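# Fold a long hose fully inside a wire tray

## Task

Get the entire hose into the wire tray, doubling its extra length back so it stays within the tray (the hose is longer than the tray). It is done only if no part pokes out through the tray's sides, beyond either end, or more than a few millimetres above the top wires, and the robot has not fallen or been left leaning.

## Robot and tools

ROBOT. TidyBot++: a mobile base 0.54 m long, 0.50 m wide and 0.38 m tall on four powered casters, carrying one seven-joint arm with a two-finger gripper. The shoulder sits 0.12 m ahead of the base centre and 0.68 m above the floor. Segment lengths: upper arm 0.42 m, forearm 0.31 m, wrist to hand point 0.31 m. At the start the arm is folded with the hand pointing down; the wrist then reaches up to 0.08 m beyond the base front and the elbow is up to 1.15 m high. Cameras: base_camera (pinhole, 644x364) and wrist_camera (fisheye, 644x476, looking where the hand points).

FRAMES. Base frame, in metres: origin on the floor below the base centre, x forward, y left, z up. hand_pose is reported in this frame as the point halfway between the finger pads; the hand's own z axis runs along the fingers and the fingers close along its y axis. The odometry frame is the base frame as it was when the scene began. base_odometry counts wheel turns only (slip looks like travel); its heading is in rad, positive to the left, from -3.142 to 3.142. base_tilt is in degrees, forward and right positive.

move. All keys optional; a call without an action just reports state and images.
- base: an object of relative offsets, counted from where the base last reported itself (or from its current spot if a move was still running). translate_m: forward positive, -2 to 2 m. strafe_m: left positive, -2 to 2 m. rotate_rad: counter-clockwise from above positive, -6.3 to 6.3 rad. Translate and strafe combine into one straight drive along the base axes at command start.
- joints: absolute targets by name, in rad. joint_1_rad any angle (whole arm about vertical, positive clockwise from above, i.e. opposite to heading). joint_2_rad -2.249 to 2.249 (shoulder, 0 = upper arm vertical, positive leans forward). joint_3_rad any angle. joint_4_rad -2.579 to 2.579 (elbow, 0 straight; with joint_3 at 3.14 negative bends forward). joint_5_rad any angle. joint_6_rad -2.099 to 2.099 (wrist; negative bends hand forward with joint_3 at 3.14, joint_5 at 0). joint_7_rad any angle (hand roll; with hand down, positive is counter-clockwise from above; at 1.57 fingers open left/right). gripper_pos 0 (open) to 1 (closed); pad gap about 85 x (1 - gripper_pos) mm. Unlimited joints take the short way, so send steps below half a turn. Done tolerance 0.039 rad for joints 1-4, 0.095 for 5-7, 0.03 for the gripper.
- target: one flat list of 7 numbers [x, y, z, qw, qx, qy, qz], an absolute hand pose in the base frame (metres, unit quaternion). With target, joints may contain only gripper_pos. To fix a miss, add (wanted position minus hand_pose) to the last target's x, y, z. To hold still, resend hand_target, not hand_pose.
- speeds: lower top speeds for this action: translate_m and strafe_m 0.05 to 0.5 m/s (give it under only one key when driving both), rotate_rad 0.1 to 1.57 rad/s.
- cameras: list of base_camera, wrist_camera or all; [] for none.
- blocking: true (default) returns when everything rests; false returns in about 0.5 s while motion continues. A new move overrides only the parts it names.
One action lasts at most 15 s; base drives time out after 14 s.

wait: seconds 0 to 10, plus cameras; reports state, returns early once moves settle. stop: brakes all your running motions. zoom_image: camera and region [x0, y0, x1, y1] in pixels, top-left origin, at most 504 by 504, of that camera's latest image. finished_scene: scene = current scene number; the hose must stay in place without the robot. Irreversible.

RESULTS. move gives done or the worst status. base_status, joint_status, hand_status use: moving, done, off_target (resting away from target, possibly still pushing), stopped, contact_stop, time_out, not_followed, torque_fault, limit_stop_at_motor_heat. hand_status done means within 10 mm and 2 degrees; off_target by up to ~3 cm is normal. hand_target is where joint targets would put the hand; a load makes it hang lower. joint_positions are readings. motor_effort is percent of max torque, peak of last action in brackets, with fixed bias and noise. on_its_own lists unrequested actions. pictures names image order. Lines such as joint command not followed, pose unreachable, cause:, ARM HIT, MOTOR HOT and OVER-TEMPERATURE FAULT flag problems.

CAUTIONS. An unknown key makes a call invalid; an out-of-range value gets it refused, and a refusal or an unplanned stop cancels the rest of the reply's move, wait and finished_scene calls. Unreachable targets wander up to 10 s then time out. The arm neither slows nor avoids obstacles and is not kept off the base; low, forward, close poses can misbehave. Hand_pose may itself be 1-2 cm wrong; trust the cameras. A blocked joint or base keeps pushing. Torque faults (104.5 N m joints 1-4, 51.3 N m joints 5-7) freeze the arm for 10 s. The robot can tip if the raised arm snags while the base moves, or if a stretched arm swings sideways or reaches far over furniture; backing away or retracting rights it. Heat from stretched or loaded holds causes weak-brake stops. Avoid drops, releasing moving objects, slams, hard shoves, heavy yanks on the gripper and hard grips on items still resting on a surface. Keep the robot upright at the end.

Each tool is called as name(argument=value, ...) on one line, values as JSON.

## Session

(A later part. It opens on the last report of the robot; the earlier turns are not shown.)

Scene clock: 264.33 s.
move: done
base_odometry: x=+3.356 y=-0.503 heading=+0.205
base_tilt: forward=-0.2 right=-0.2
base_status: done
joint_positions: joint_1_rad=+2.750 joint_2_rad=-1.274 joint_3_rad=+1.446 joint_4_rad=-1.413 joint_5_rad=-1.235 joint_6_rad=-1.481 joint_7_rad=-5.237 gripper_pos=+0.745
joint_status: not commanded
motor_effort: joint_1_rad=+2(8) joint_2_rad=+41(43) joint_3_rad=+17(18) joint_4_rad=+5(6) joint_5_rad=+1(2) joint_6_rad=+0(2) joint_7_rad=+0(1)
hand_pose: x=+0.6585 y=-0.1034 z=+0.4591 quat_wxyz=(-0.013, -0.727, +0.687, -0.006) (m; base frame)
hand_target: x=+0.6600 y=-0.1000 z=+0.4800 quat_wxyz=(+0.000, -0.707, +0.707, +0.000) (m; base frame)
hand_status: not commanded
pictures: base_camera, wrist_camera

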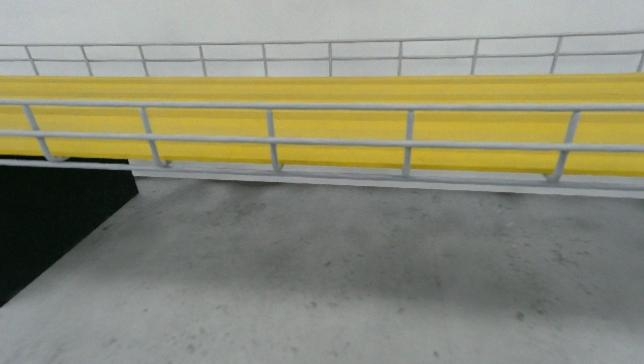

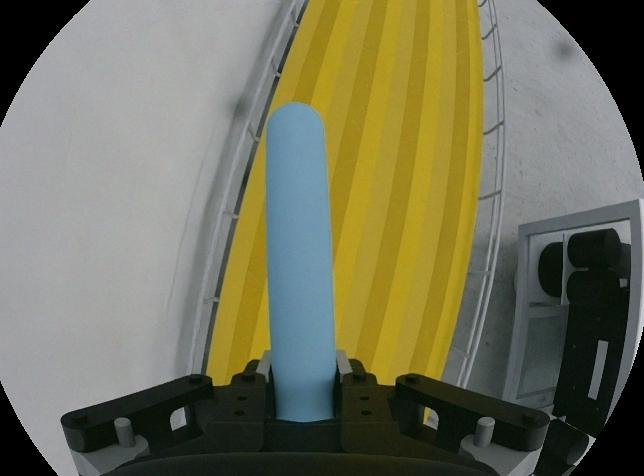

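move(base={"strafe_m": -0.4, "translate_m": -0.02}, speeds={"strafe_m": 0.2})

Scene clock: 267.20 s.
move: done
base_odometry: x=+3.418 y=-0.899 heading=+0.205
base_tilt: forward=-0.2 right=-0.2
base_status: done
joint_positions: joint_1_rad=+2.750 joint_2_rad=-1.274 joint_3_rad=+1.446 joint_4_rad=-1.413 joint_5_rad=-1.235 joint_6_rad=-1.483 joint_7_rad=-5.237 gripper_pos=+0.745
joint_status: not commanded
motor_effort: joint_1_rad=+2(7) joint_2_rad=+41(42) joint_3_rad=+17(18) joint_4_rad=+5(6) joint_5_rad=+1(2) joint_6_rad=+0(2) joint_7_rad=+0(1)
hand_pose: x=+0.6582 y=-0.1027 z=+0.4591 quat_wxyz=(-0.013, -0.727, +0.687, -0.005) (m; base frame)
hand_target: x=+0.6600 y=-0.1000 z=+0.4800 quat_wxyz=(+0.000, -0.707, +0.707, +0.000) (m; base frame)
hand_status: not commanded
pictures: base_camera, wrist_camera

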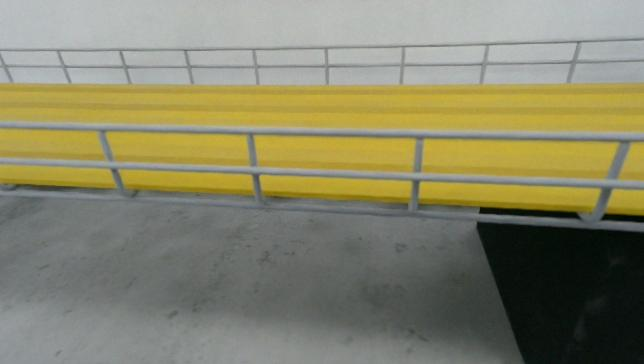

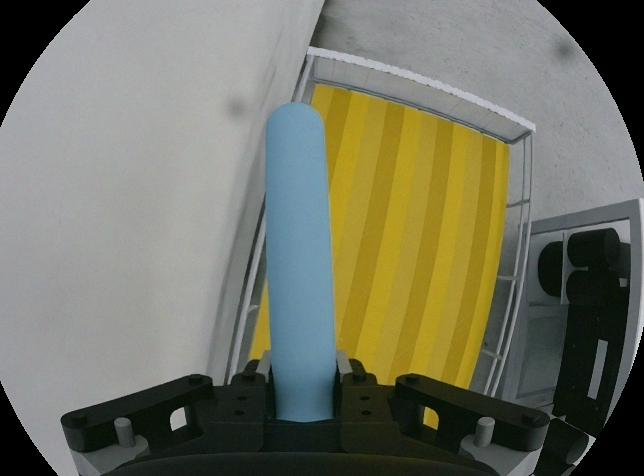

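move(base={"strafe_m": -0.07, "translate_m": -0.10, "rotate_rad": -0.06}, speeds={"strafe_m": 0.1})

Scene clock: 269.10 s.
move: done
base_odometry: x=+3.334 y=-0.988 heading=+0.145
base_tilt: forward=-0.2 right=-0.2
base_status: done
joint_positions: joint_1_rad=+2.753 joint_2_rad=-1.273 joint_3_rad=+1.446 joint_4_rad=-1.410 joint_5_rad=-1.235 joint_6_rad=-1.487 joint_7_rad=-5.237 gripper_pos=+0.745
joint_status: not commanded
motor_effort: joint_1_rad=+3(9) joint_2_rad=+42(46) joint_3_rad=+17(20) joint_4_rad=+5(7) joint_5_rad=+1(3) joint_6_rad=+0(3) joint_7_rad=+0(1)
hand_pose: x=+0.6584 y=-0.1031 z=+0.4599 quat_wxyz=(-0.012, -0.727, +0.687, -0.004) (m; base frame)
hand_target: x=+0.6600 y=-0.1000 z=+0.4800 quat_wxyz=(+0.000, -0.707, +0.707, +0.000) (m; base frame)
hand_status: not commanded
pictures: base_camera, wrist_camera

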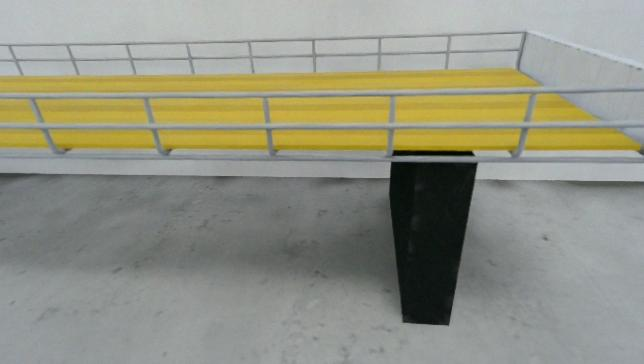

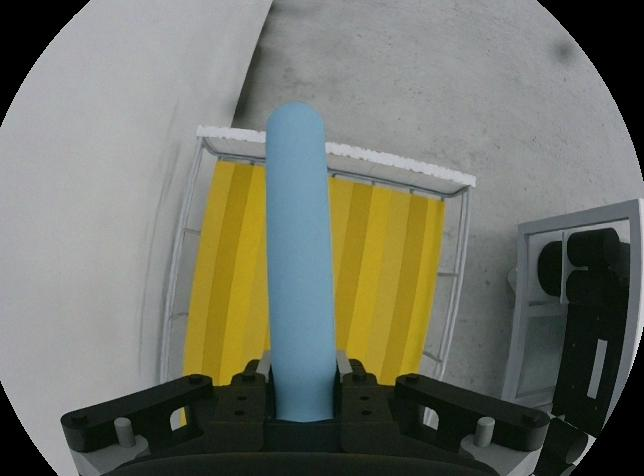

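move(target=[0.72, -0.1, 0.33, 0, 0.7071, -0.7071, 0])

move(target=[0.73, -0.1, 0.26, 0, 0.7071, -0.7071, 0])

Scene clock: 270.70 s.
move: off_target
base_odometry: x=+3.334 y=-0.988 heading=+0.145
base_tilt: forward=-0.2 right=-0.2
base_status: not commanded
joint_positions: joint_1_rad=+2.833 joint_2_rad=-1.528 joint_3_rad=+1.346 joint_4_rad=-1.194 joint_5_rad=-1.348 joint_6_rad=-1.444 joint_7_rad=-5.367 gripper_pos=+0.745
joint_status: not commanded
motor_effort: joint_1_rad=+1(3) joint_2_rad=+45(48) joint_3_rad=+15(17) joint_4_rad=+1(5) joint_5_rad=+2(2) joint_6_rad=-2(2) joint_7_rad=+1(1)
hand_pose: x=+0.6789 y=-0.0977 z=+0.3180 quat_wxyz=(-0.045, -0.728, +0.683, +0.038) (m; base frame)
hand_target: x=+0.7200 y=-0.1000 z=+0.3300 quat_wxyz=(+0.000, -0.707, +0.707, +0.000) (m; base frame)
hand_status: off_target (0.043 m and 7.6 deg from the pose sent, 0.144 m and 3.5 deg at the start)
pictures: base_camera, wrist_camera

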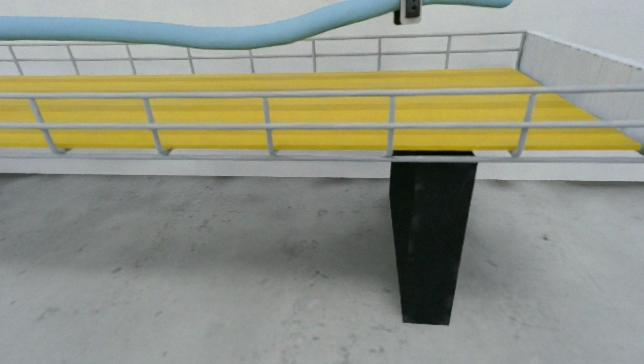

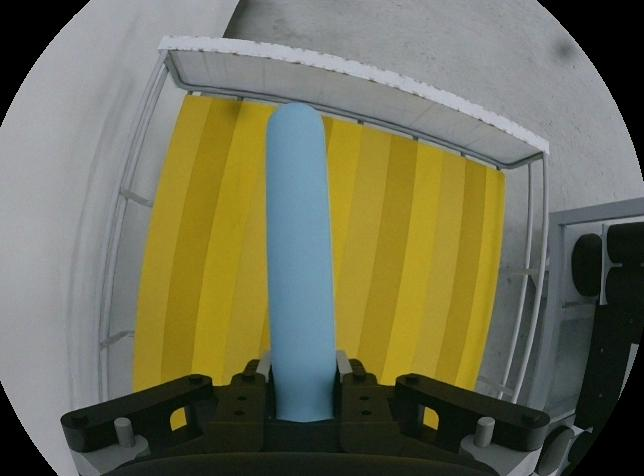

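Scene clock: 271.73 s.
move: off_target
base_odometry: x=+3.334 y=-0.988 heading=+0.145
base_tilt: forward=-0.2 right=-0.2
base_status: not commanded
joint_positions: joint_1_rad=+2.861 joint_2_rad=-1.640 joint_3_rad=+1.316 joint_4_rad=-1.097 joint_5_rad=-1.423 joint_6_rad=-1.383 joint_7_rad=-5.412 gripper_pos=+0.745
joint_status: not commanded
motor_effort: joint_1_rad=+2(3) joint_2_rad=+45(49) joint_3_rad=+15(16) joint_4_rad=+0(2) joint_5_rad=+2(2) joint_6_rad=+0(2) joint_7_rad=+0(1)
hand_pose: x=+0.6898 y=-0.0948 z=+0.2506 quat_wxyz=(-0.043, -0.732, +0.679, +0.038) (m; base frame)
hand_target: x=+0.7300 y=-0.1000 z=+0.2600 quat_wxyz=(+0.000, -0.707, +0.707, +0.000) (m; base frame)
hand_status: off_target (0.042 m and 7.8 deg from the pose sent, 0.077 m and 7.6 deg at the start)
pictures: base_camera, wrist_camera

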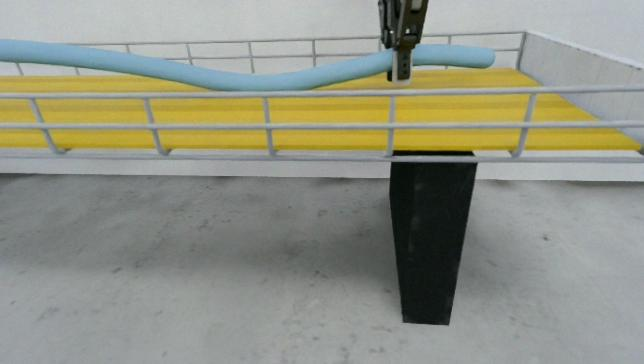

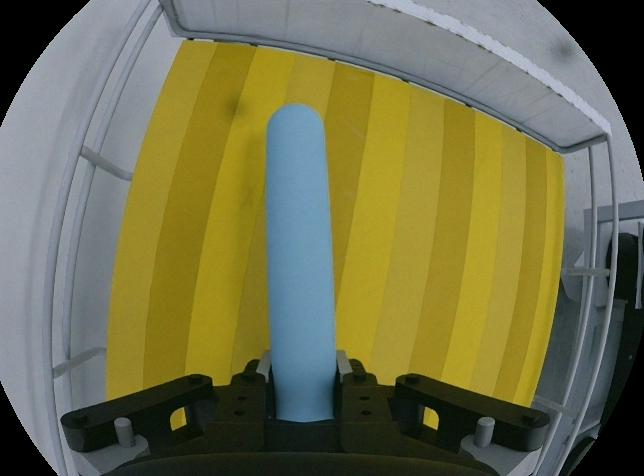

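move(target=[0.735, -0.1, 0.25, 0, 0.7071, -0.7071, 0])

move(joints={"gripper_pos": 0.5})

move(joints={"gripper_pos": 0.2})

Scene clock: 272.47 s.
move: off_target
base_odometry: x=+3.334 y=-0.988 heading=+0.145
base_tilt: forward=-0.2 right=-0.2
base_status: not commanded
joint_positions: joint_1_rad=+2.874 joint_2_rad=-1.642 joint_3_rad=+1.313 joint_4_rad=-1.059 joint_5_rad=-1.426 joint_6_rad=-1.374 joint_7_rad=-5.434 gripper_pos=+0.745
joint_status: not commanded
motor_effort: joint_1_rad=+2(3) joint_2_rad=+45(46) joint_3_rad=+14(15) joint_4_rad=+0(1) joint_5_rad=+2(2) joint_6_rad=+0(1) joint_7_rad=+0(1)
hand_pose: x=+0.7015 y=-0.0944 z=+0.2491 quat_wxyz=(-0.038, -0.732, +0.679, +0.033) (m; base frame)
hand_target: x=+0.7350 y=-0.1000 z=+0.2500 quat_wxyz=(+0.000, -0.707, +0.707, +0.000) (m; base frame)
hand_status: off_target (0.034 m and 7.2 deg from the pose sent, 0.046 m and 7.8 deg at the start)
pictures: base_camera, wrist_camera

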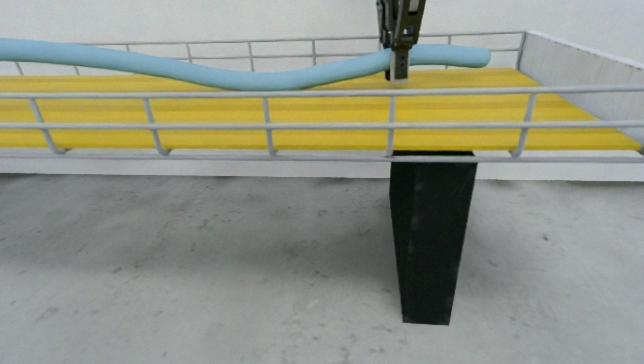

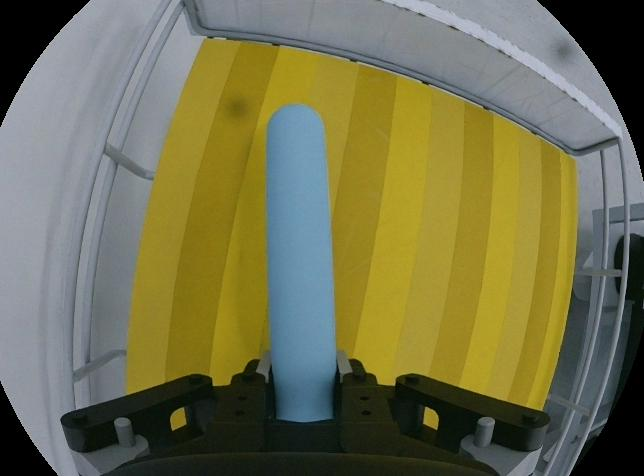

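Scene clock: 273.27 s.
move: done
base_odometry: x=+3.334 y=-0.988 heading=+0.145
base_tilt: forward=-0.2 right=-0.2
base_status: not commanded
joint_positions: joint_1_rad=+2.883 joint_2_rad=-1.642 joint_3_rad=+1.313 joint_4_rad=-1.059 joint_5_rad=-1.426 joint_6_rad=-1.369 joint_7_rad=-5.434 gripper_pos=+0.500
joint_status: all done
motor_effort: joint_1_rad=+1(2) joint_2_rad=+44(46) joint_3_rad=+13(15) joint_4_rad=+0(1) joint_5_rad=+1(2) joint_6_rad=+0(2) joint_7_rad=+0(1)
hand_pose: x=+0.7019 y=-0.1008 z=+0.2490 quat_wxyz=(-0.038, -0.729, +0.682, +0.030) (m; base frame)
hand_target: x=+0.7350 y=-0.1000 z=+0.2500 quat_wxyz=(+0.000, -0.707, +0.707, +0.000) (m; base frame)
hand_status: not commanded
pictures: base_camera, wrist_camera

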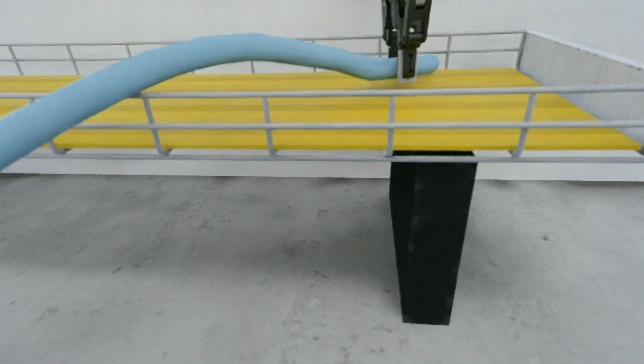

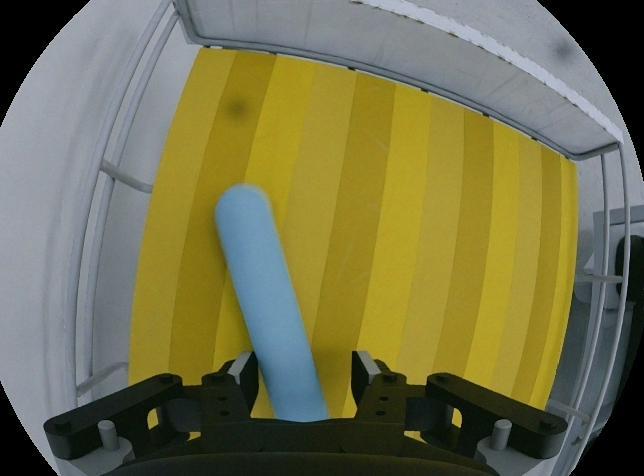

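Scene clock: 273.97 s.
move: done
base_odometry: x=+3.334 y=-0.988 heading=+0.145
base_tilt: forward=-0.2 right=-0.2
base_status: not commanded
joint_positions: joint_1_rad=+2.883 joint_2_rad=-1.642 joint_3_rad=+1.313 joint_4_rad=-1.059 joint_5_rad=-1.426 joint_6_rad=-1.369 joint_7_rad=-5.434 gripper_pos=+0.200
joint_status: all done
motor_effort: joint_1_rad=+1(1) joint_2_rad=+44(45) joint_3_rad=+13(14) joint_4_rad=+0(0) joint_5_rad=+1(1) joint_6_rad=+0(2) joint_7_rad=+0(1)
hand_pose: x=+0.7019 y=-0.1008 z=+0.2490 quat_wxyz=(-0.038, -0.729, +0.682, +0.030) (m; base frame)
hand_target: x=+0.7350 y=-0.1000 z=+0.2500 quat_wxyz=(+0.000, -0.707, +0.707, +0.000) (m; base frame)
hand_status: not commanded
pictures: base_camera, wrist_camera

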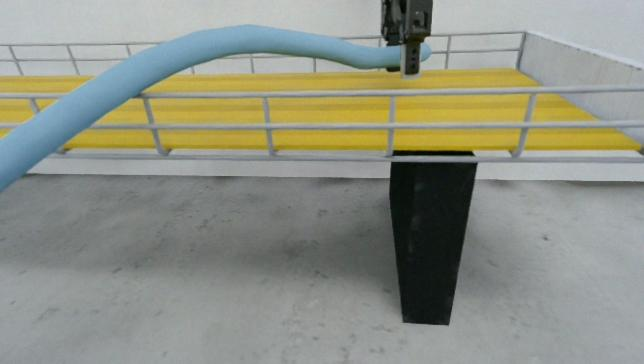

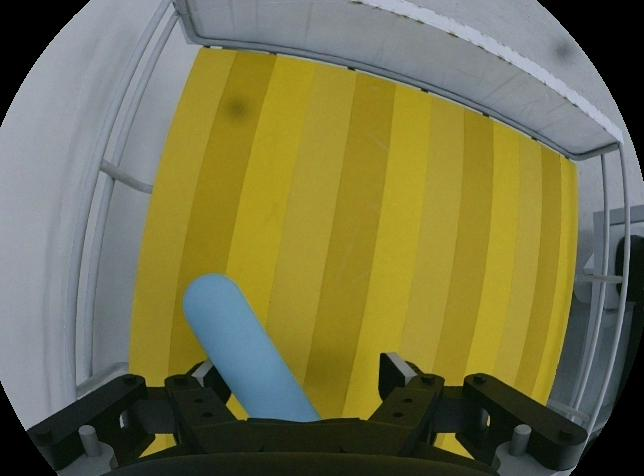

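move(joints={"gripper_pos": 0.87})

wait(seconds=1)

Scene clock: 274.93 s.
move: off_target
base_odometry: x=+3.334 y=-0.988 heading=+0.145
base_tilt: forward=-0.2 right=-0.2
base_status: not commanded
joint_positions: joint_1_rad=+2.883 joint_2_rad=-1.642 joint_3_rad=+1.313 joint_4_rad=-1.059 joint_5_rad=-1.426 joint_6_rad=-1.368 joint_7_rad=-5.434 gripper_pos=+0.730
joint_status: gripper_pos off_target (ended at +0.730, target +0.870)
motor_effort: joint_1_rad=+0(1) joint_2_rad=+45(45) joint_3_rad=+13(13) joint_4_rad=+0(1) joint_5_rad=+0(1) joint_6_rad=-1(1) joint_7_rad=-1(1)
hand_pose: x=+0.7020 y=-0.1010 z=+0.2489 quat_wxyz=(-0.038, -0.729, +0.682, +0.030) (m; base frame)
hand_target: x=+0.7350 y=-0.1000 z=+0.2500 quat_wxyz=(+0.000, -0.707, +0.707, +0.000) (m; base frame)
hand_status: not commanded
pictures: base_camera, wrist_camera

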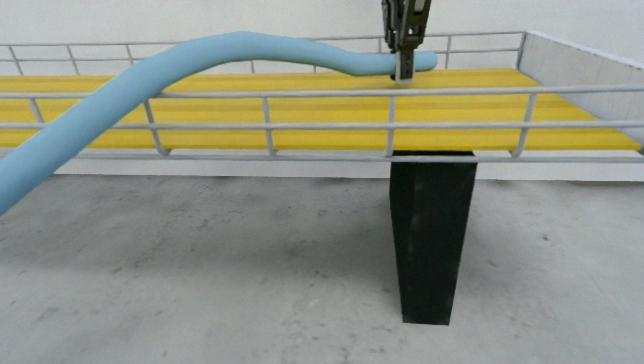

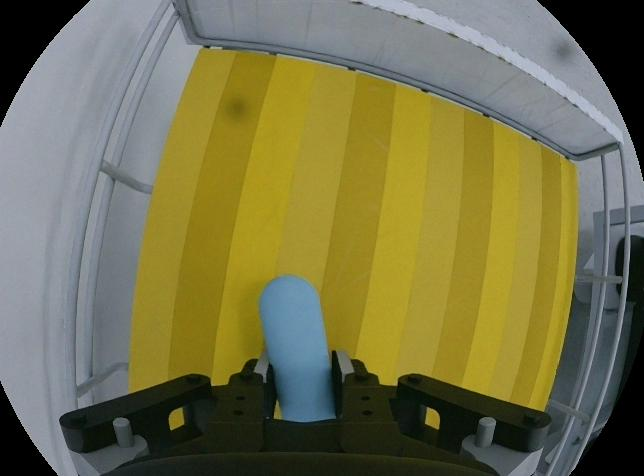

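Scene clock: 275.93 s.
base_odometry: x=+3.334 y=-0.988 heading=+0.145
base_tilt: forward=-0.2 right=-0.2
base_status: not commanded
joint_positions: joint_1_rad=+2.883 joint_2_rad=-1.642 joint_3_rad=+1.313 joint_4_rad=-1.059 joint_5_rad=-1.426 joint_6_rad=-1.368 joint_7_rad=-5.434 gripper_pos=+0.730
joint_status: gripper_pos off_target (ended at +0.730, target +0.870)
motor_effort: joint_1_rad=+0(1) joint_2_rad=+45(45) joint_3_rad=+13(13) joint_4_rad=+1(1) joint_5_rad=+0(1) joint_6_rad=-1(1) joint_7_rad=-1(1)
hand_pose: x=+0.7020 y=-0.1010 z=+0.2489 quat_wxyz=(-0.038, -0.729, +0.682, +0.030) (m; base frame)
hand_target: x=+0.7350 y=-0.1000 z=+0.2500 quat_wxyz=(+0.000, -0.707, +0.707, +0.000) (m; base frame)
hand_status: not commanded
wait: 1.00 s; at rest by 0.27 s
pictures: base_camera, wrist_camera

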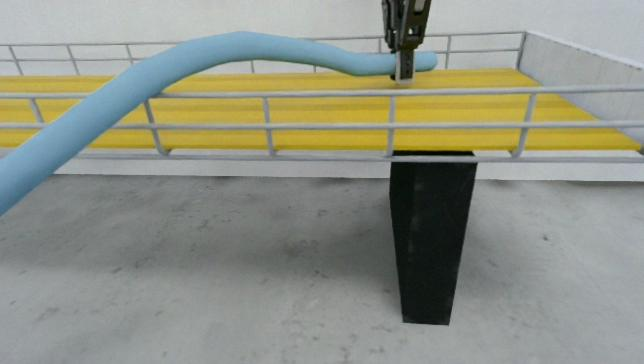

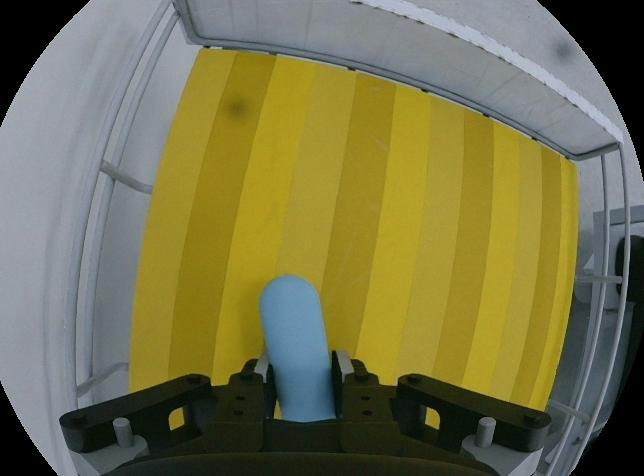

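move(target=[0.66, -0.1, 0.48, 0, 0.7071, -0.7071, 0])

move(base={"translate_m": -1.3}, speeds={"translate_m": 0.3})

Scene clock: 278.00 s.
move: off_target
base_odometry: x=+3.334 y=-0.988 heading=+0.145
base_tilt: forward=-0.2 right=-0.2
base_status: not commanded
joint_positions: joint_1_rad=+2.765 joint_2_rad=-1.268 joint_3_rad=+1.445 joint_4_rad=-1.373 joint_5_rad=-1.310 joint_6_rad=-1.466 joint_7_rad=-5.348 gripper_pos=+0.734
joint_status: not commanded
motor_effort: joint_1_rad=+3(3) joint_2_rad=+42(50) joint_3_rad=+16(17) joint_4_rad=+5(6) joint_5_rad=+0(1) joint_6_rad=+0(2) joint_7_rad=+0(1)
hand_pose: x=+0.6928 y=-0.0978 z=+0.4660 quat_wxyz=(+0.026, -0.693, +0.720, -0.027) (m; base frame)
hand_target: x=+0.6600 y=-0.1000 z=+0.4800 quat_wxyz=(+0.000, -0.707, +0.707, +0.000) (m; base frame)
hand_status: off_target (0.036 m and 4.8 deg from the pose sent, 0.235 m and 6.7 deg at the start)
pictures: base_camera, wrist_camera

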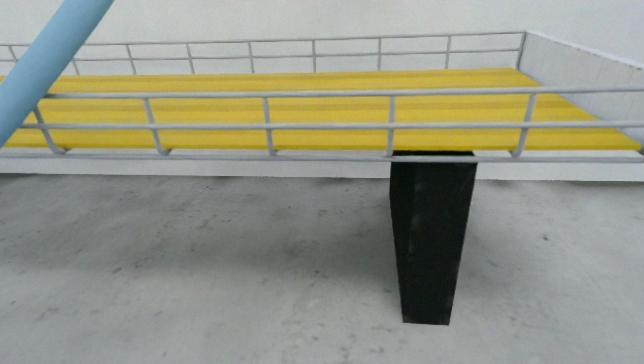

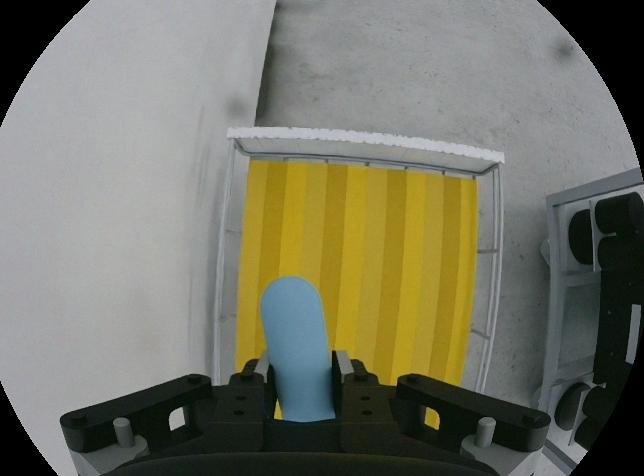

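Scene clock: 283.30 s.
move: done
base_odometry: x=+2.048 y=-1.175 heading=+0.145
base_tilt: forward=-0.2 right=-0.2
base_status: done
joint_positions: joint_1_rad=+2.764 joint_2_rad=-1.268 joint_3_rad=+1.445 joint_4_rad=-1.376 joint_5_rad=-1.308 joint_6_rad=-1.467 joint_7_rad=-5.348 gripper_pos=+0.743
joint_status: not commanded
motor_effort: joint_1_rad=+2(3) joint_2_rad=+42(43) joint_3_rad=+16(17) joint_4_rad=+4(5) joint_5_rad=+1(1) joint_6_rad=+0(1) joint_7_rad=+1(1)
hand_pose: x=+0.6913 y=-0.0980 z=+0.4657 quat_wxyz=(+0.025, -0.693, +0.720, -0.026) (m; base frame)
hand_target: x=+0.6600 y=-0.1000 z=+0.4800 quat_wxyz=(+0.000, -0.707, +0.707, +0.000) (m; base frame)
hand_status: not commanded
pictures: base_camera, wrist_camera

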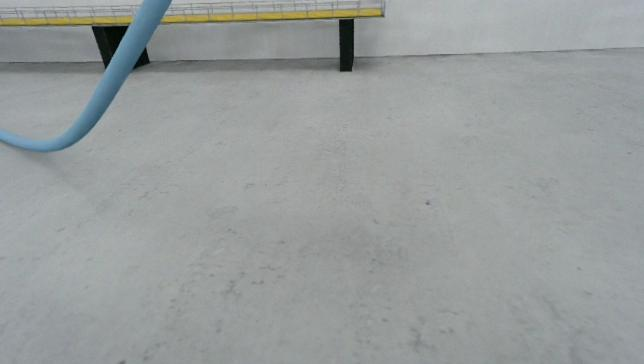

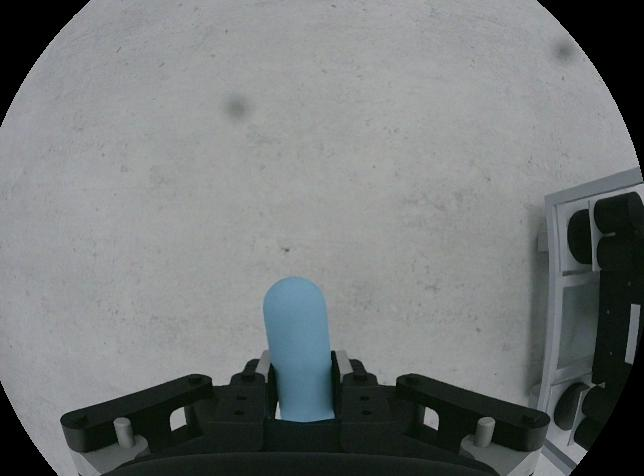

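move(base={"strafe_m": -1.8}, speeds={"strafe_m": 0.3})

move(base={"strafe_m": -0.95}, speeds={"strafe_m": 0.3})

move(base={"rotate_rad": 0.9})

Scene clock: 290.37 s.
move: done
base_odometry: x=+2.307 y=-2.956 heading=+0.145
base_tilt: forward=-0.2 right=-0.2
base_status: done
joint_positions: joint_1_rad=+2.751 joint_2_rad=-1.268 joint_3_rad=+1.445 joint_4_rad=-1.377 joint_5_rad=-1.308 joint_6_rad=-1.471 joint_7_rad=-5.348 gripper_pos=+0.743
joint_status: not commanded
motor_effort: joint_1_rad=+2(6) joint_2_rad=+42(43) joint_3_rad=+17(18) joint_4_rad=+5(5) joint_5_rad=+1(2) joint_6_rad=+1(2) joint_7_rad=+0(1)
hand_pose: x=+0.6918 y=-0.0892 z=+0.4656 quat_wxyz=(+0.026, -0.697, +0.716, -0.024) (m; base frame)
hand_target: x=+0.6600 y=-0.1000 z=+0.4800 quat_wxyz=(+0.000, -0.707, +0.707, +0.000) (m; base frame)
hand_status: not commanded
pictures: base_camera, wrist_camera

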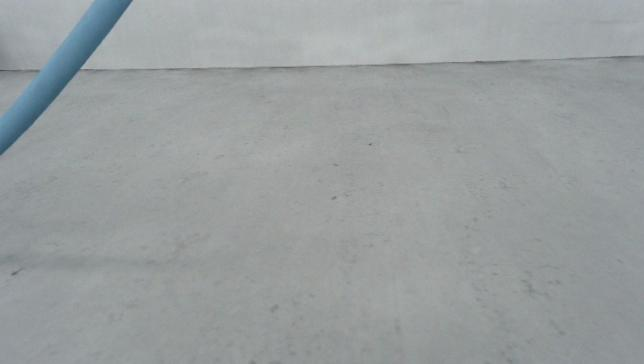

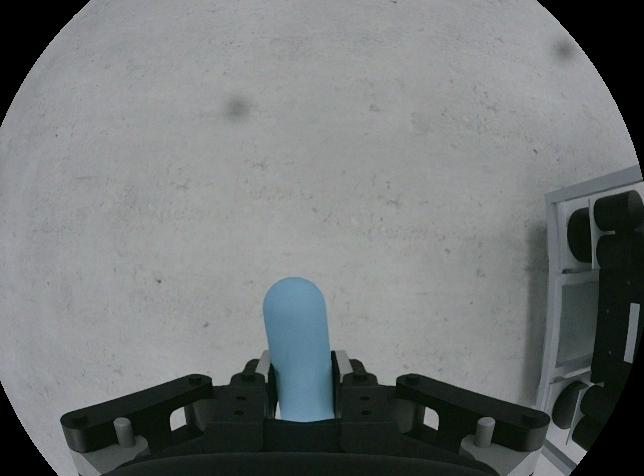

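Scene clock: 294.50 s.
move: done
base_odometry: x=+2.444 y=-3.897 heading=+0.144
base_tilt: forward=-0.2 right=-0.2
base_status: done
joint_positions: joint_1_rad=+2.750 joint_2_rad=-1.268 joint_3_rad=+1.445 joint_4_rad=-1.377 joint_5_rad=-1.308 joint_6_rad=-1.476 joint_7_rad=-5.348 gripper_pos=+0.743
joint_status: not commanded
motor_effort: joint_1_rad=+2(6) joint_2_rad=+43(43) joint_3_rad=+17(18) joint_4_rad=+4(5) joint_5_rad=+0(1) joint_6_rad=+1(2) joint_7_rad=+0(1)
hand_pose: x=+0.6909 y=-0.0875 z=+0.4656 quat_wxyz=(+0.026, -0.698, +0.715, -0.022) (m; base frame)
hand_target: x=+0.6600 y=-0.1000 z=+0.4800 quat_wxyz=(+0.000, -0.707, +0.707, +0.000) (m; base frame)
hand_status: not commanded
pictures: base_camera, wrist_camera

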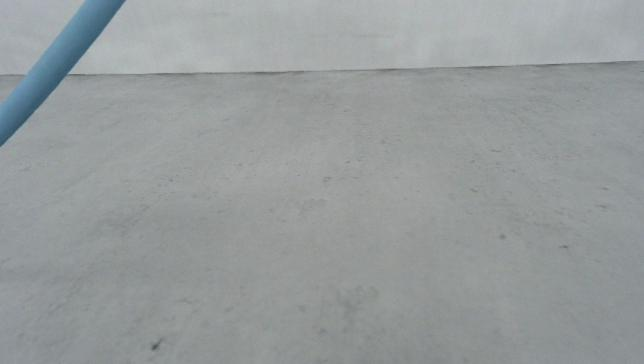

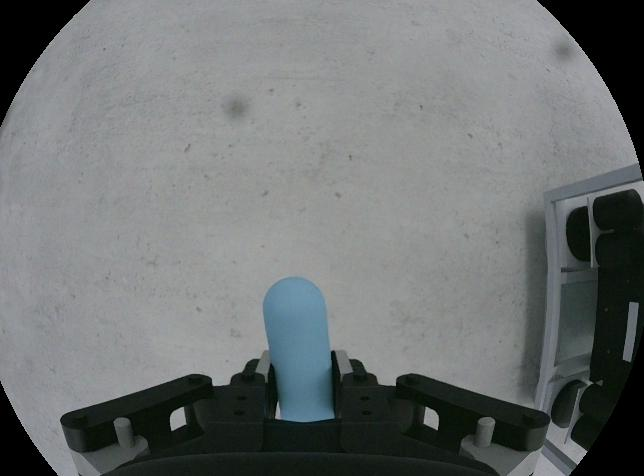

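Scene clock: 296.67 s.
move: done
base_odometry: x=+2.444 y=-3.897 heading=+1.044
base_tilt: forward=-0.2 right=-0.2
base_status: done
joint_positions: joint_1_rad=+2.756 joint_2_rad=-1.268 joint_3_rad=+1.464 joint_4_rad=-1.378 joint_5_rad=-1.291 joint_6_rad=-1.479 joint_7_rad=-5.344 gripper_pos=+0.746
joint_status: not commanded
motor_effort: joint_1_rad=+0(7) joint_2_rad=+41(43) joint_3_rad=+15(16) joint_4_rad=+5(6) joint_5_rad=-2(3) joint_6_rad=+1(3) joint_7_rad=+0(1)
hand_pose: x=+0.6860 y=-0.0997 z=+0.4708 quat_wxyz=(+0.015, -0.695, +0.718, -0.027) (m; base frame)
hand_target: x=+0.6600 y=-0.1000 z=+0.4800 quat_wxyz=(+0.000, -0.707, +0.707, +0.000) (m; base frame)
hand_status: not commanded
pictures: base_camera, wrist_camera

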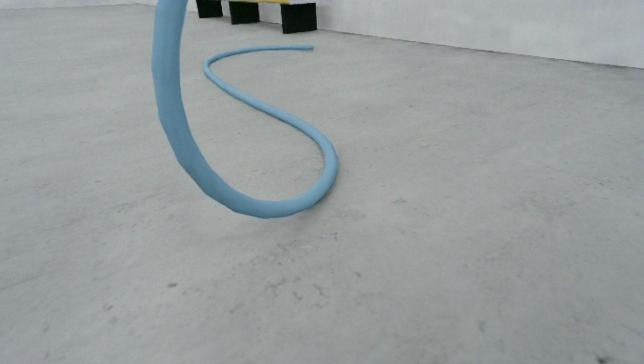

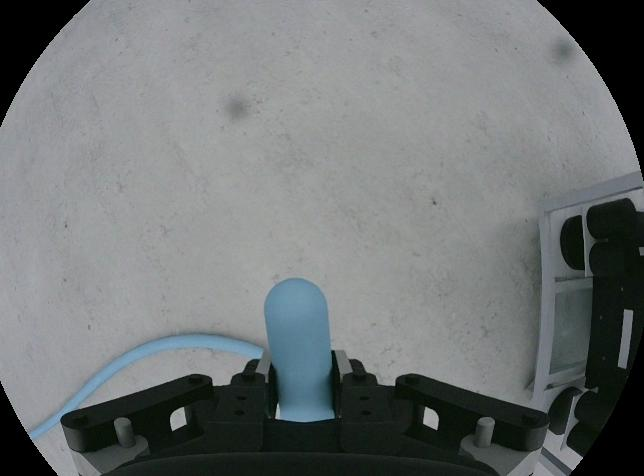

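move(base={"rotate_rad": -0.81}, target=[0.62, -0.05, 0.42, 0, 1, 0, 0])

move(base={"translate_m": 0.9, "strafe_m": -0.5}, speeds={"translate_m": 0.3})

move(target=[0.64, 0.0, 0.3, 0, 0.7071, 0.7071, 0])

Scene clock: 299.33 s.
move: off_target
base_odometry: x=+2.444 y=-3.897 heading=+0.235
base_tilt: forward=-0.2 right=-0.2
base_status: done
joint_positions: joint_1_rad=+2.627 joint_2_rad=-1.268 joint_3_rad=+1.361 joint_4_rad=-1.604 joint_5_rad=-1.291 joint_6_rad=-1.408 joint_7_rad=-3.745 gripper_pos=+0.750
joint_status: not commanded
motor_effort: joint_1_rad=+1(5) joint_2_rad=+37(41) joint_3_rad=+16(16) joint_4_rad=+4(6) joint_5_rad=+2(3) joint_6_rad=-1(2) joint_7_rad=+2(2)
hand_pose: x=+0.6230 y=-0.0344 z=+0.4189 quat_wxyz=(+0.026, -0.999, +0.031, +0.003) (m; base frame)
hand_target: x=+0.6200 y=-0.0500 z=+0.4200 quat_wxyz=(+0.000, -1.000, +0.000, +0.000) (m; base frame)
hand_status: off_target (0.016 m and 4.6 deg from the pose sent, 0.097 m and 91.9 deg at the start)
pictures: base_camera, wrist_camera

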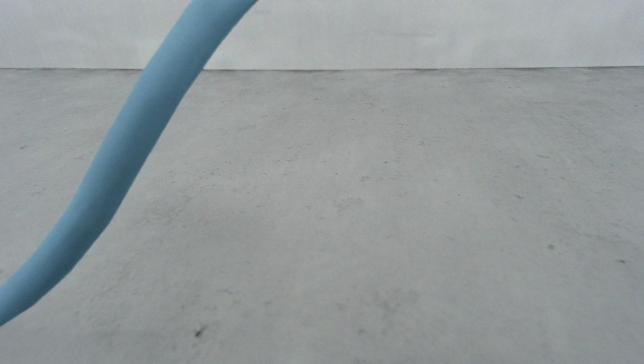

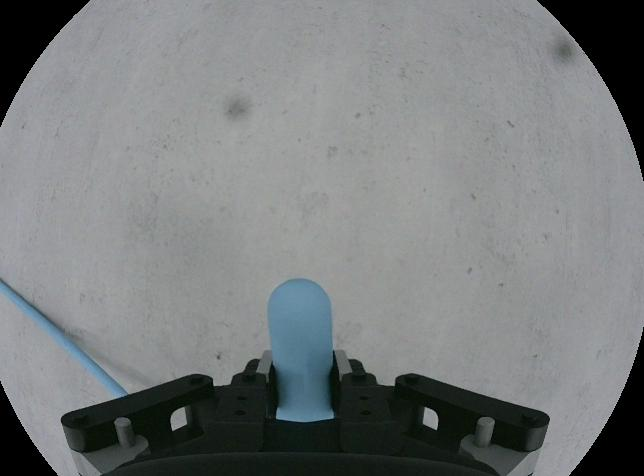

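Scene clock: 303.73 s.
move: done
base_odometry: x=+3.436 y=-4.174 heading=+0.234
base_tilt: forward=-0.2 right=-0.2
base_status: done
joint_positions: joint_1_rad=+2.620 joint_2_rad=-1.268 joint_3_rad=+1.357 joint_4_rad=-1.604 joint_5_rad=-1.291 joint_6_rad=-1.408 joint_7_rad=-3.743 gripper_pos=+0.750
joint_status: not commanded
motor_effort: joint_1_rad=+1(4) joint_2_rad=+38(40) joint_3_rad=+17(17) joint_4_rad=+5(6) joint_5_rad=+1(3) joint_6_rad=+0(2) joint_7_rad=+1(2)
hand_pose: x=+0.6226 y=-0.0291 z=+0.4175 quat_wxyz=(+0.028, -0.999, +0.026, +0.005) (m; base frame)
hand_target: x=+0.6200 y=-0.0500 z=+0.4200 quat_wxyz=(+0.000, -1.000, +0.000, +0.000) (m; base frame)
hand_status: not commanded
pictures: base_camera, wrist_camera

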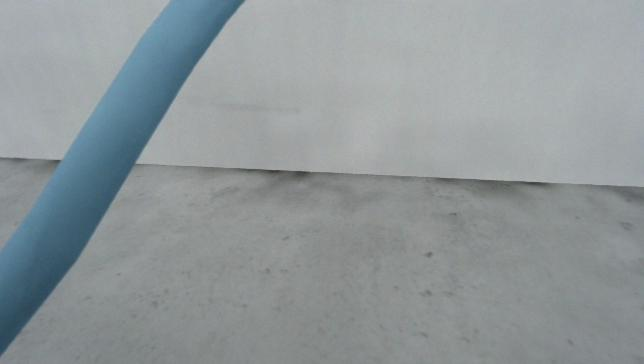

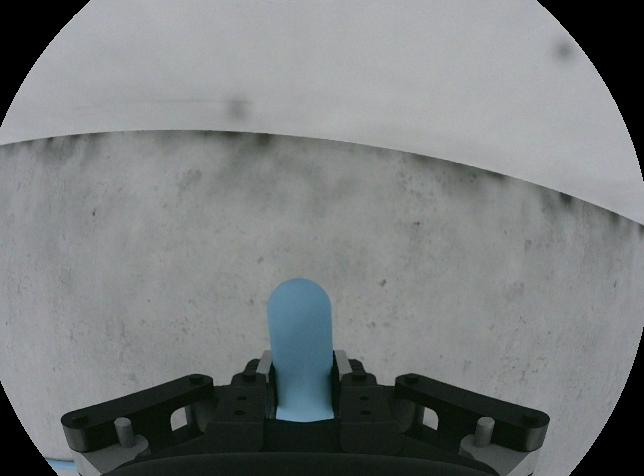

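Scene clock: 305.83 s.
move: off_target
base_odometry: x=+3.436 y=-4.174 heading=+0.234
base_tilt: forward=-0.2 right=-0.2
base_status: not commanded
joint_positions: joint_1_rad=+2.567 joint_2_rad=-1.507 joint_3_rad=+1.285 joint_4_rad=-1.571 joint_5_rad=-1.435 joint_6_rad=-1.375 joint_7_rad=-2.269 gripper_pos=+0.751
joint_status: not commanded
motor_effort: joint_1_rad=+2(2) joint_2_rad=+37(40) joint_3_rad=+17(18) joint_4_rad=+1(5) joint_5_rad=+3(4) joint_6_rad=+2(3) joint_7_rad=+2(3)
hand_pose: x=+0.5998 y=+0.0028 z=+0.2983 quat_wxyz=(+0.049, -0.736, -0.674, +0.027) (m; base frame)
hand_target: x=+0.6400 y=+0.0000 z=+0.3000 quat_wxyz=(+0.000, -0.707, -0.707, +0.000) (m; base frame)
hand_status: off_target (0.040 m and 8.2 deg from the pose sent, 0.122 m and 93.0 deg at the start)
pictures: base_camera, wrist_camera

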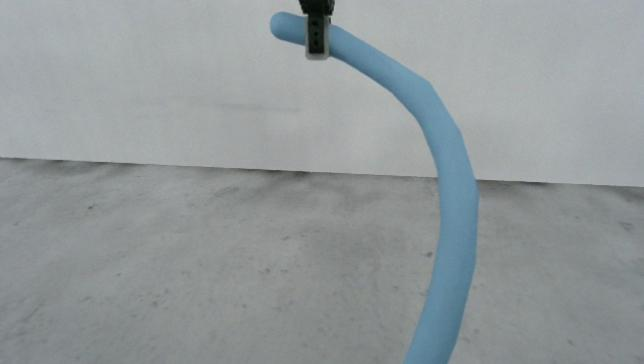

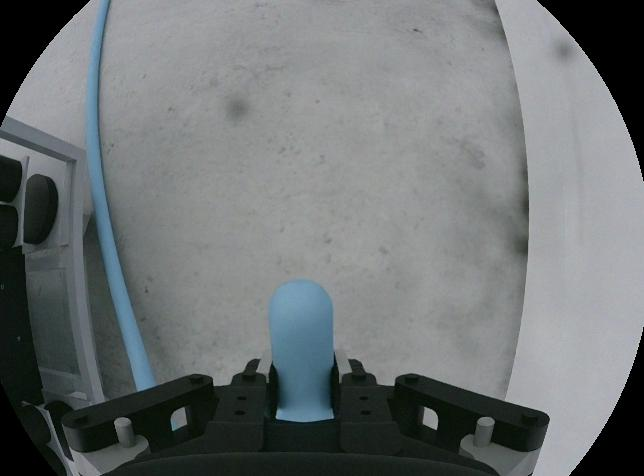

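move(base={"rotate_rad": -0.07}, target=[0.70, 0.1, 0.48, 0, 0.7071, 0.7071, 0])

move(base={"strafe_m": 0.9}, speeds={"strafe_m": 0.25})

Scene clock: 307.80 s.
move: off_target
base_odometry: x=+3.436 y=-4.173 heading=+0.165
base_tilt: forward=-0.2 right=-0.2
base_status: done
joint_positions: joint_1_rad=+2.492 joint_2_rad=-1.203 joint_3_rad=+1.272 joint_4_rad=-1.247 joint_5_rad=-1.208 joint_6_rad=-1.408 joint_7_rad=-2.598 gripper_pos=+0.751
joint_status: not commanded
motor_effort: joint_1_rad=+2(5) joint_2_rad=+45(45) joint_3_rad=+16(19) joint_4_rad=+8(9) joint_5_rad=+2(3) joint_6_rad=+2(3) joint_7_rad=+1(3)
hand_pose: x=+0.7150 y=+0.1215 z=+0.4658 quat_wxyz=(+0.003, -0.699, -0.714, -0.043) (m; base frame)
hand_target: x=+0.7000 y=+0.1000 z=+0.4800 quat_wxyz=(+0.000, -0.707, -0.707, +0.000) (m; base frame)
hand_status: off_target (0.030 m and 5.1 deg from the pose sent, 0.229 m and 8.2 deg at the start)
pictures: base_camera, wrist_camera

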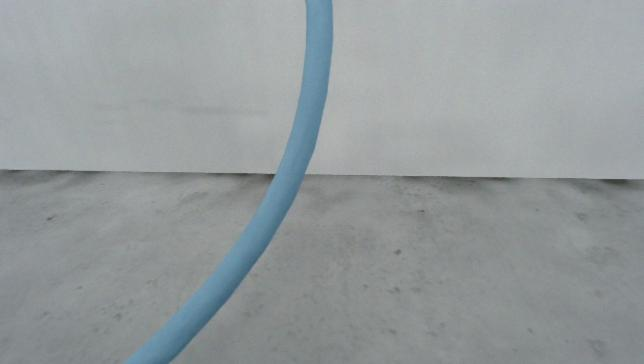

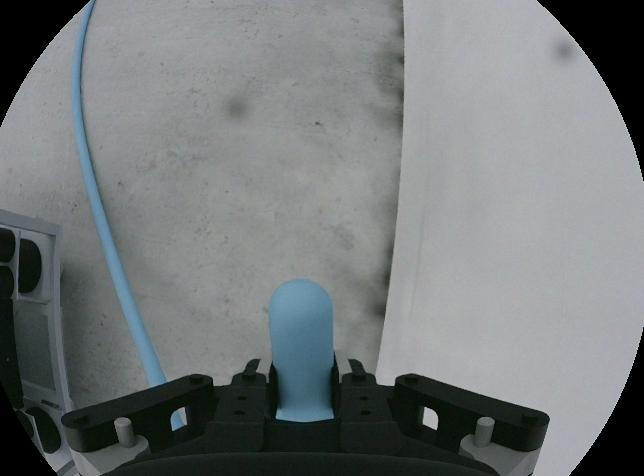

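Scene clock: 315.53 s.
move: time_out
base_odometry: x=+3.378 y=-3.831 heading=+0.116
base_tilt: forward=-0.2 right=-0.2
base_status: strafe_m time_out (by the wheels' count: +0.348 of +0.900)
joint_positions: joint_1_rad=+2.495 joint_2_rad=-1.199 joint_3_rad=+1.267 joint_4_rad=-1.232 joint_5_rad=-1.185 joint_6_rad=-1.415 joint_7_rad=-2.598 gripper_pos=+0.751
joint_status: not commanded
motor_effort: joint_1_rad=+1(15) joint_2_rad=+43(51) joint_3_rad=+15(19) joint_4_rad=+7(11) joint_5_rad=+1(3) joint_6_rad=+1(3) joint_7_rad=+1(2)
hand_pose: x=+0.7138 y=+0.1204 z=+0.4682 quat_wxyz=(+0.003, -0.693, -0.720, -0.035) (m; base frame)
hand_target: x=+0.7000 y=+0.1000 z=+0.4800 quat_wxyz=(+0.000, -0.707, -0.707, +0.000) (m; base frame)
hand_status: not commanded
pictures: base_camera, wrist_camera

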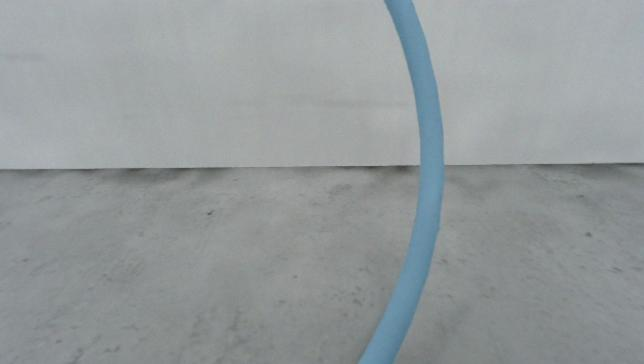

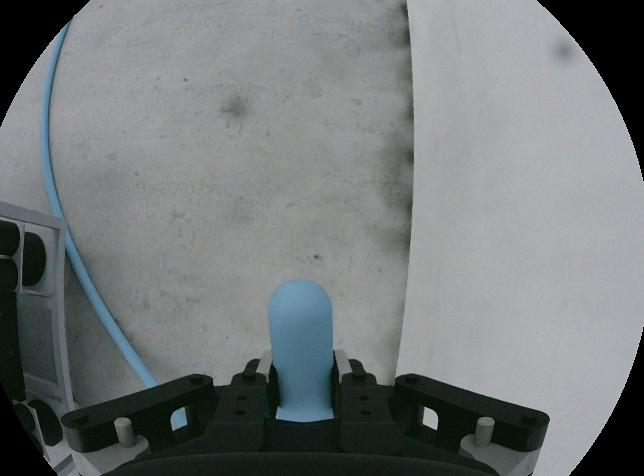

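move(base={"translate_m": -0.2, "strafe_m": -0.1}, speeds={"translate_m": 0.1})

move(target=[0.70, 0.1, 0.06, 0, 0.7071, 0.7071, 0])

Scene clock: 318.77 s.
move: done
base_odometry: x=+3.190 y=-3.953 heading=+0.116
base_tilt: forward=-0.2 right=-0.2
base_status: done
joint_positions: joint_1_rad=+2.495 joint_2_rad=-1.199 joint_3_rad=+1.267 joint_4_rad=-1.232 joint_5_rad=-1.185 joint_6_rad=-1.415 joint_7_rad=-2.599 gripper_pos=+0.751
joint_status: not commanded
motor_effort: joint_1_rad=+1(3) joint_2_rad=+43(46) joint_3_rad=+14(16) joint_4_rad=+7(8) joint_5_rad=+1(2) joint_6_rad=+0(1) joint_7_rad=+1(1)
hand_pose: x=+0.7139 y=+0.1204 z=+0.4682 quat_wxyz=(+0.003, -0.693, -0.720, -0.035) (m; base frame)
hand_target: x=+0.7000 y=+0.1000 z=+0.4800 quat_wxyz=(+0.000, -0.707, -0.707, +0.000) (m; base frame)
hand_status: not commanded
pictures: base_camera, wrist_camera

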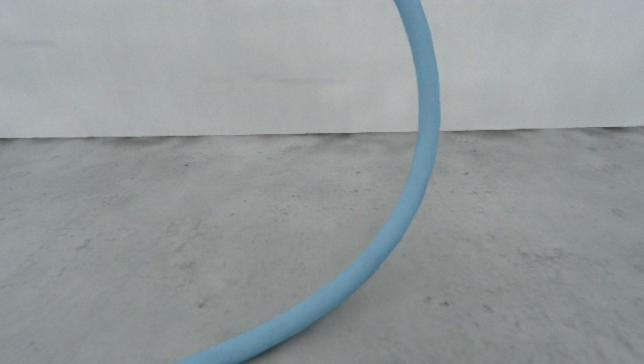

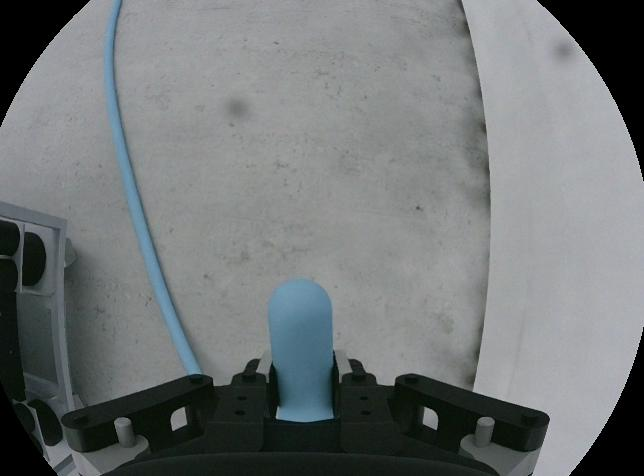

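Scene clock: 320.97 s.
move: off_target
base_odometry: x=+3.190 y=-3.953 heading=+0.116
base_tilt: forward=-0.2 right=-0.2
base_status: not commanded
joint_positions: joint_1_rad=+2.579 joint_2_rad=-1.976 joint_3_rad=+1.311 joint_4_rad=-0.877 joint_5_rad=-1.670 joint_6_rad=-1.190 joint_7_rad=-2.685 gripper_pos=+0.751
joint_status: not commanded
motor_effort: joint_1_rad=+1(2) joint_2_rad=+41(46) joint_3_rad=+11(14) joint_4_rad=-4(7) joint_5_rad=+2(3) joint_6_rad=-2(2) joint_7_rad=+0(1)
hand_pose: x=+0.6669 y=+0.0941 z=+0.0581 quat_wxyz=(+0.021, -0.678, -0.733, +0.042) (m; base frame)
hand_target: x=+0.7000 y=+0.1000 z=+0.0600 quat_wxyz=(+0.000, -0.707, -0.707, +0.000) (m; base frame)
hand_status: off_target (0.034 m and 7.0 deg from the pose sent, 0.409 m and 4.5 deg at the start)
pictures: base_camera, wrist_camera

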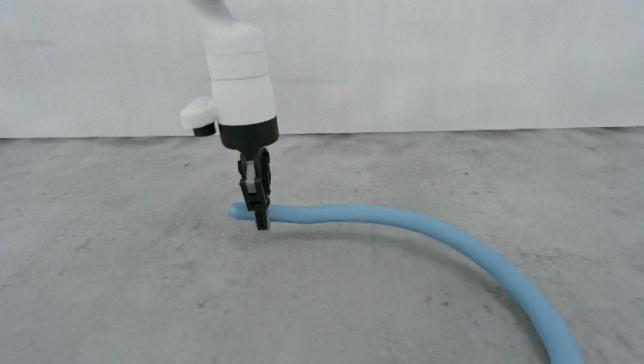

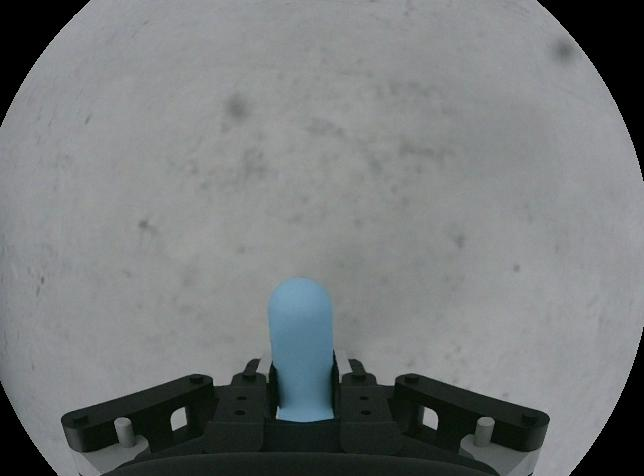

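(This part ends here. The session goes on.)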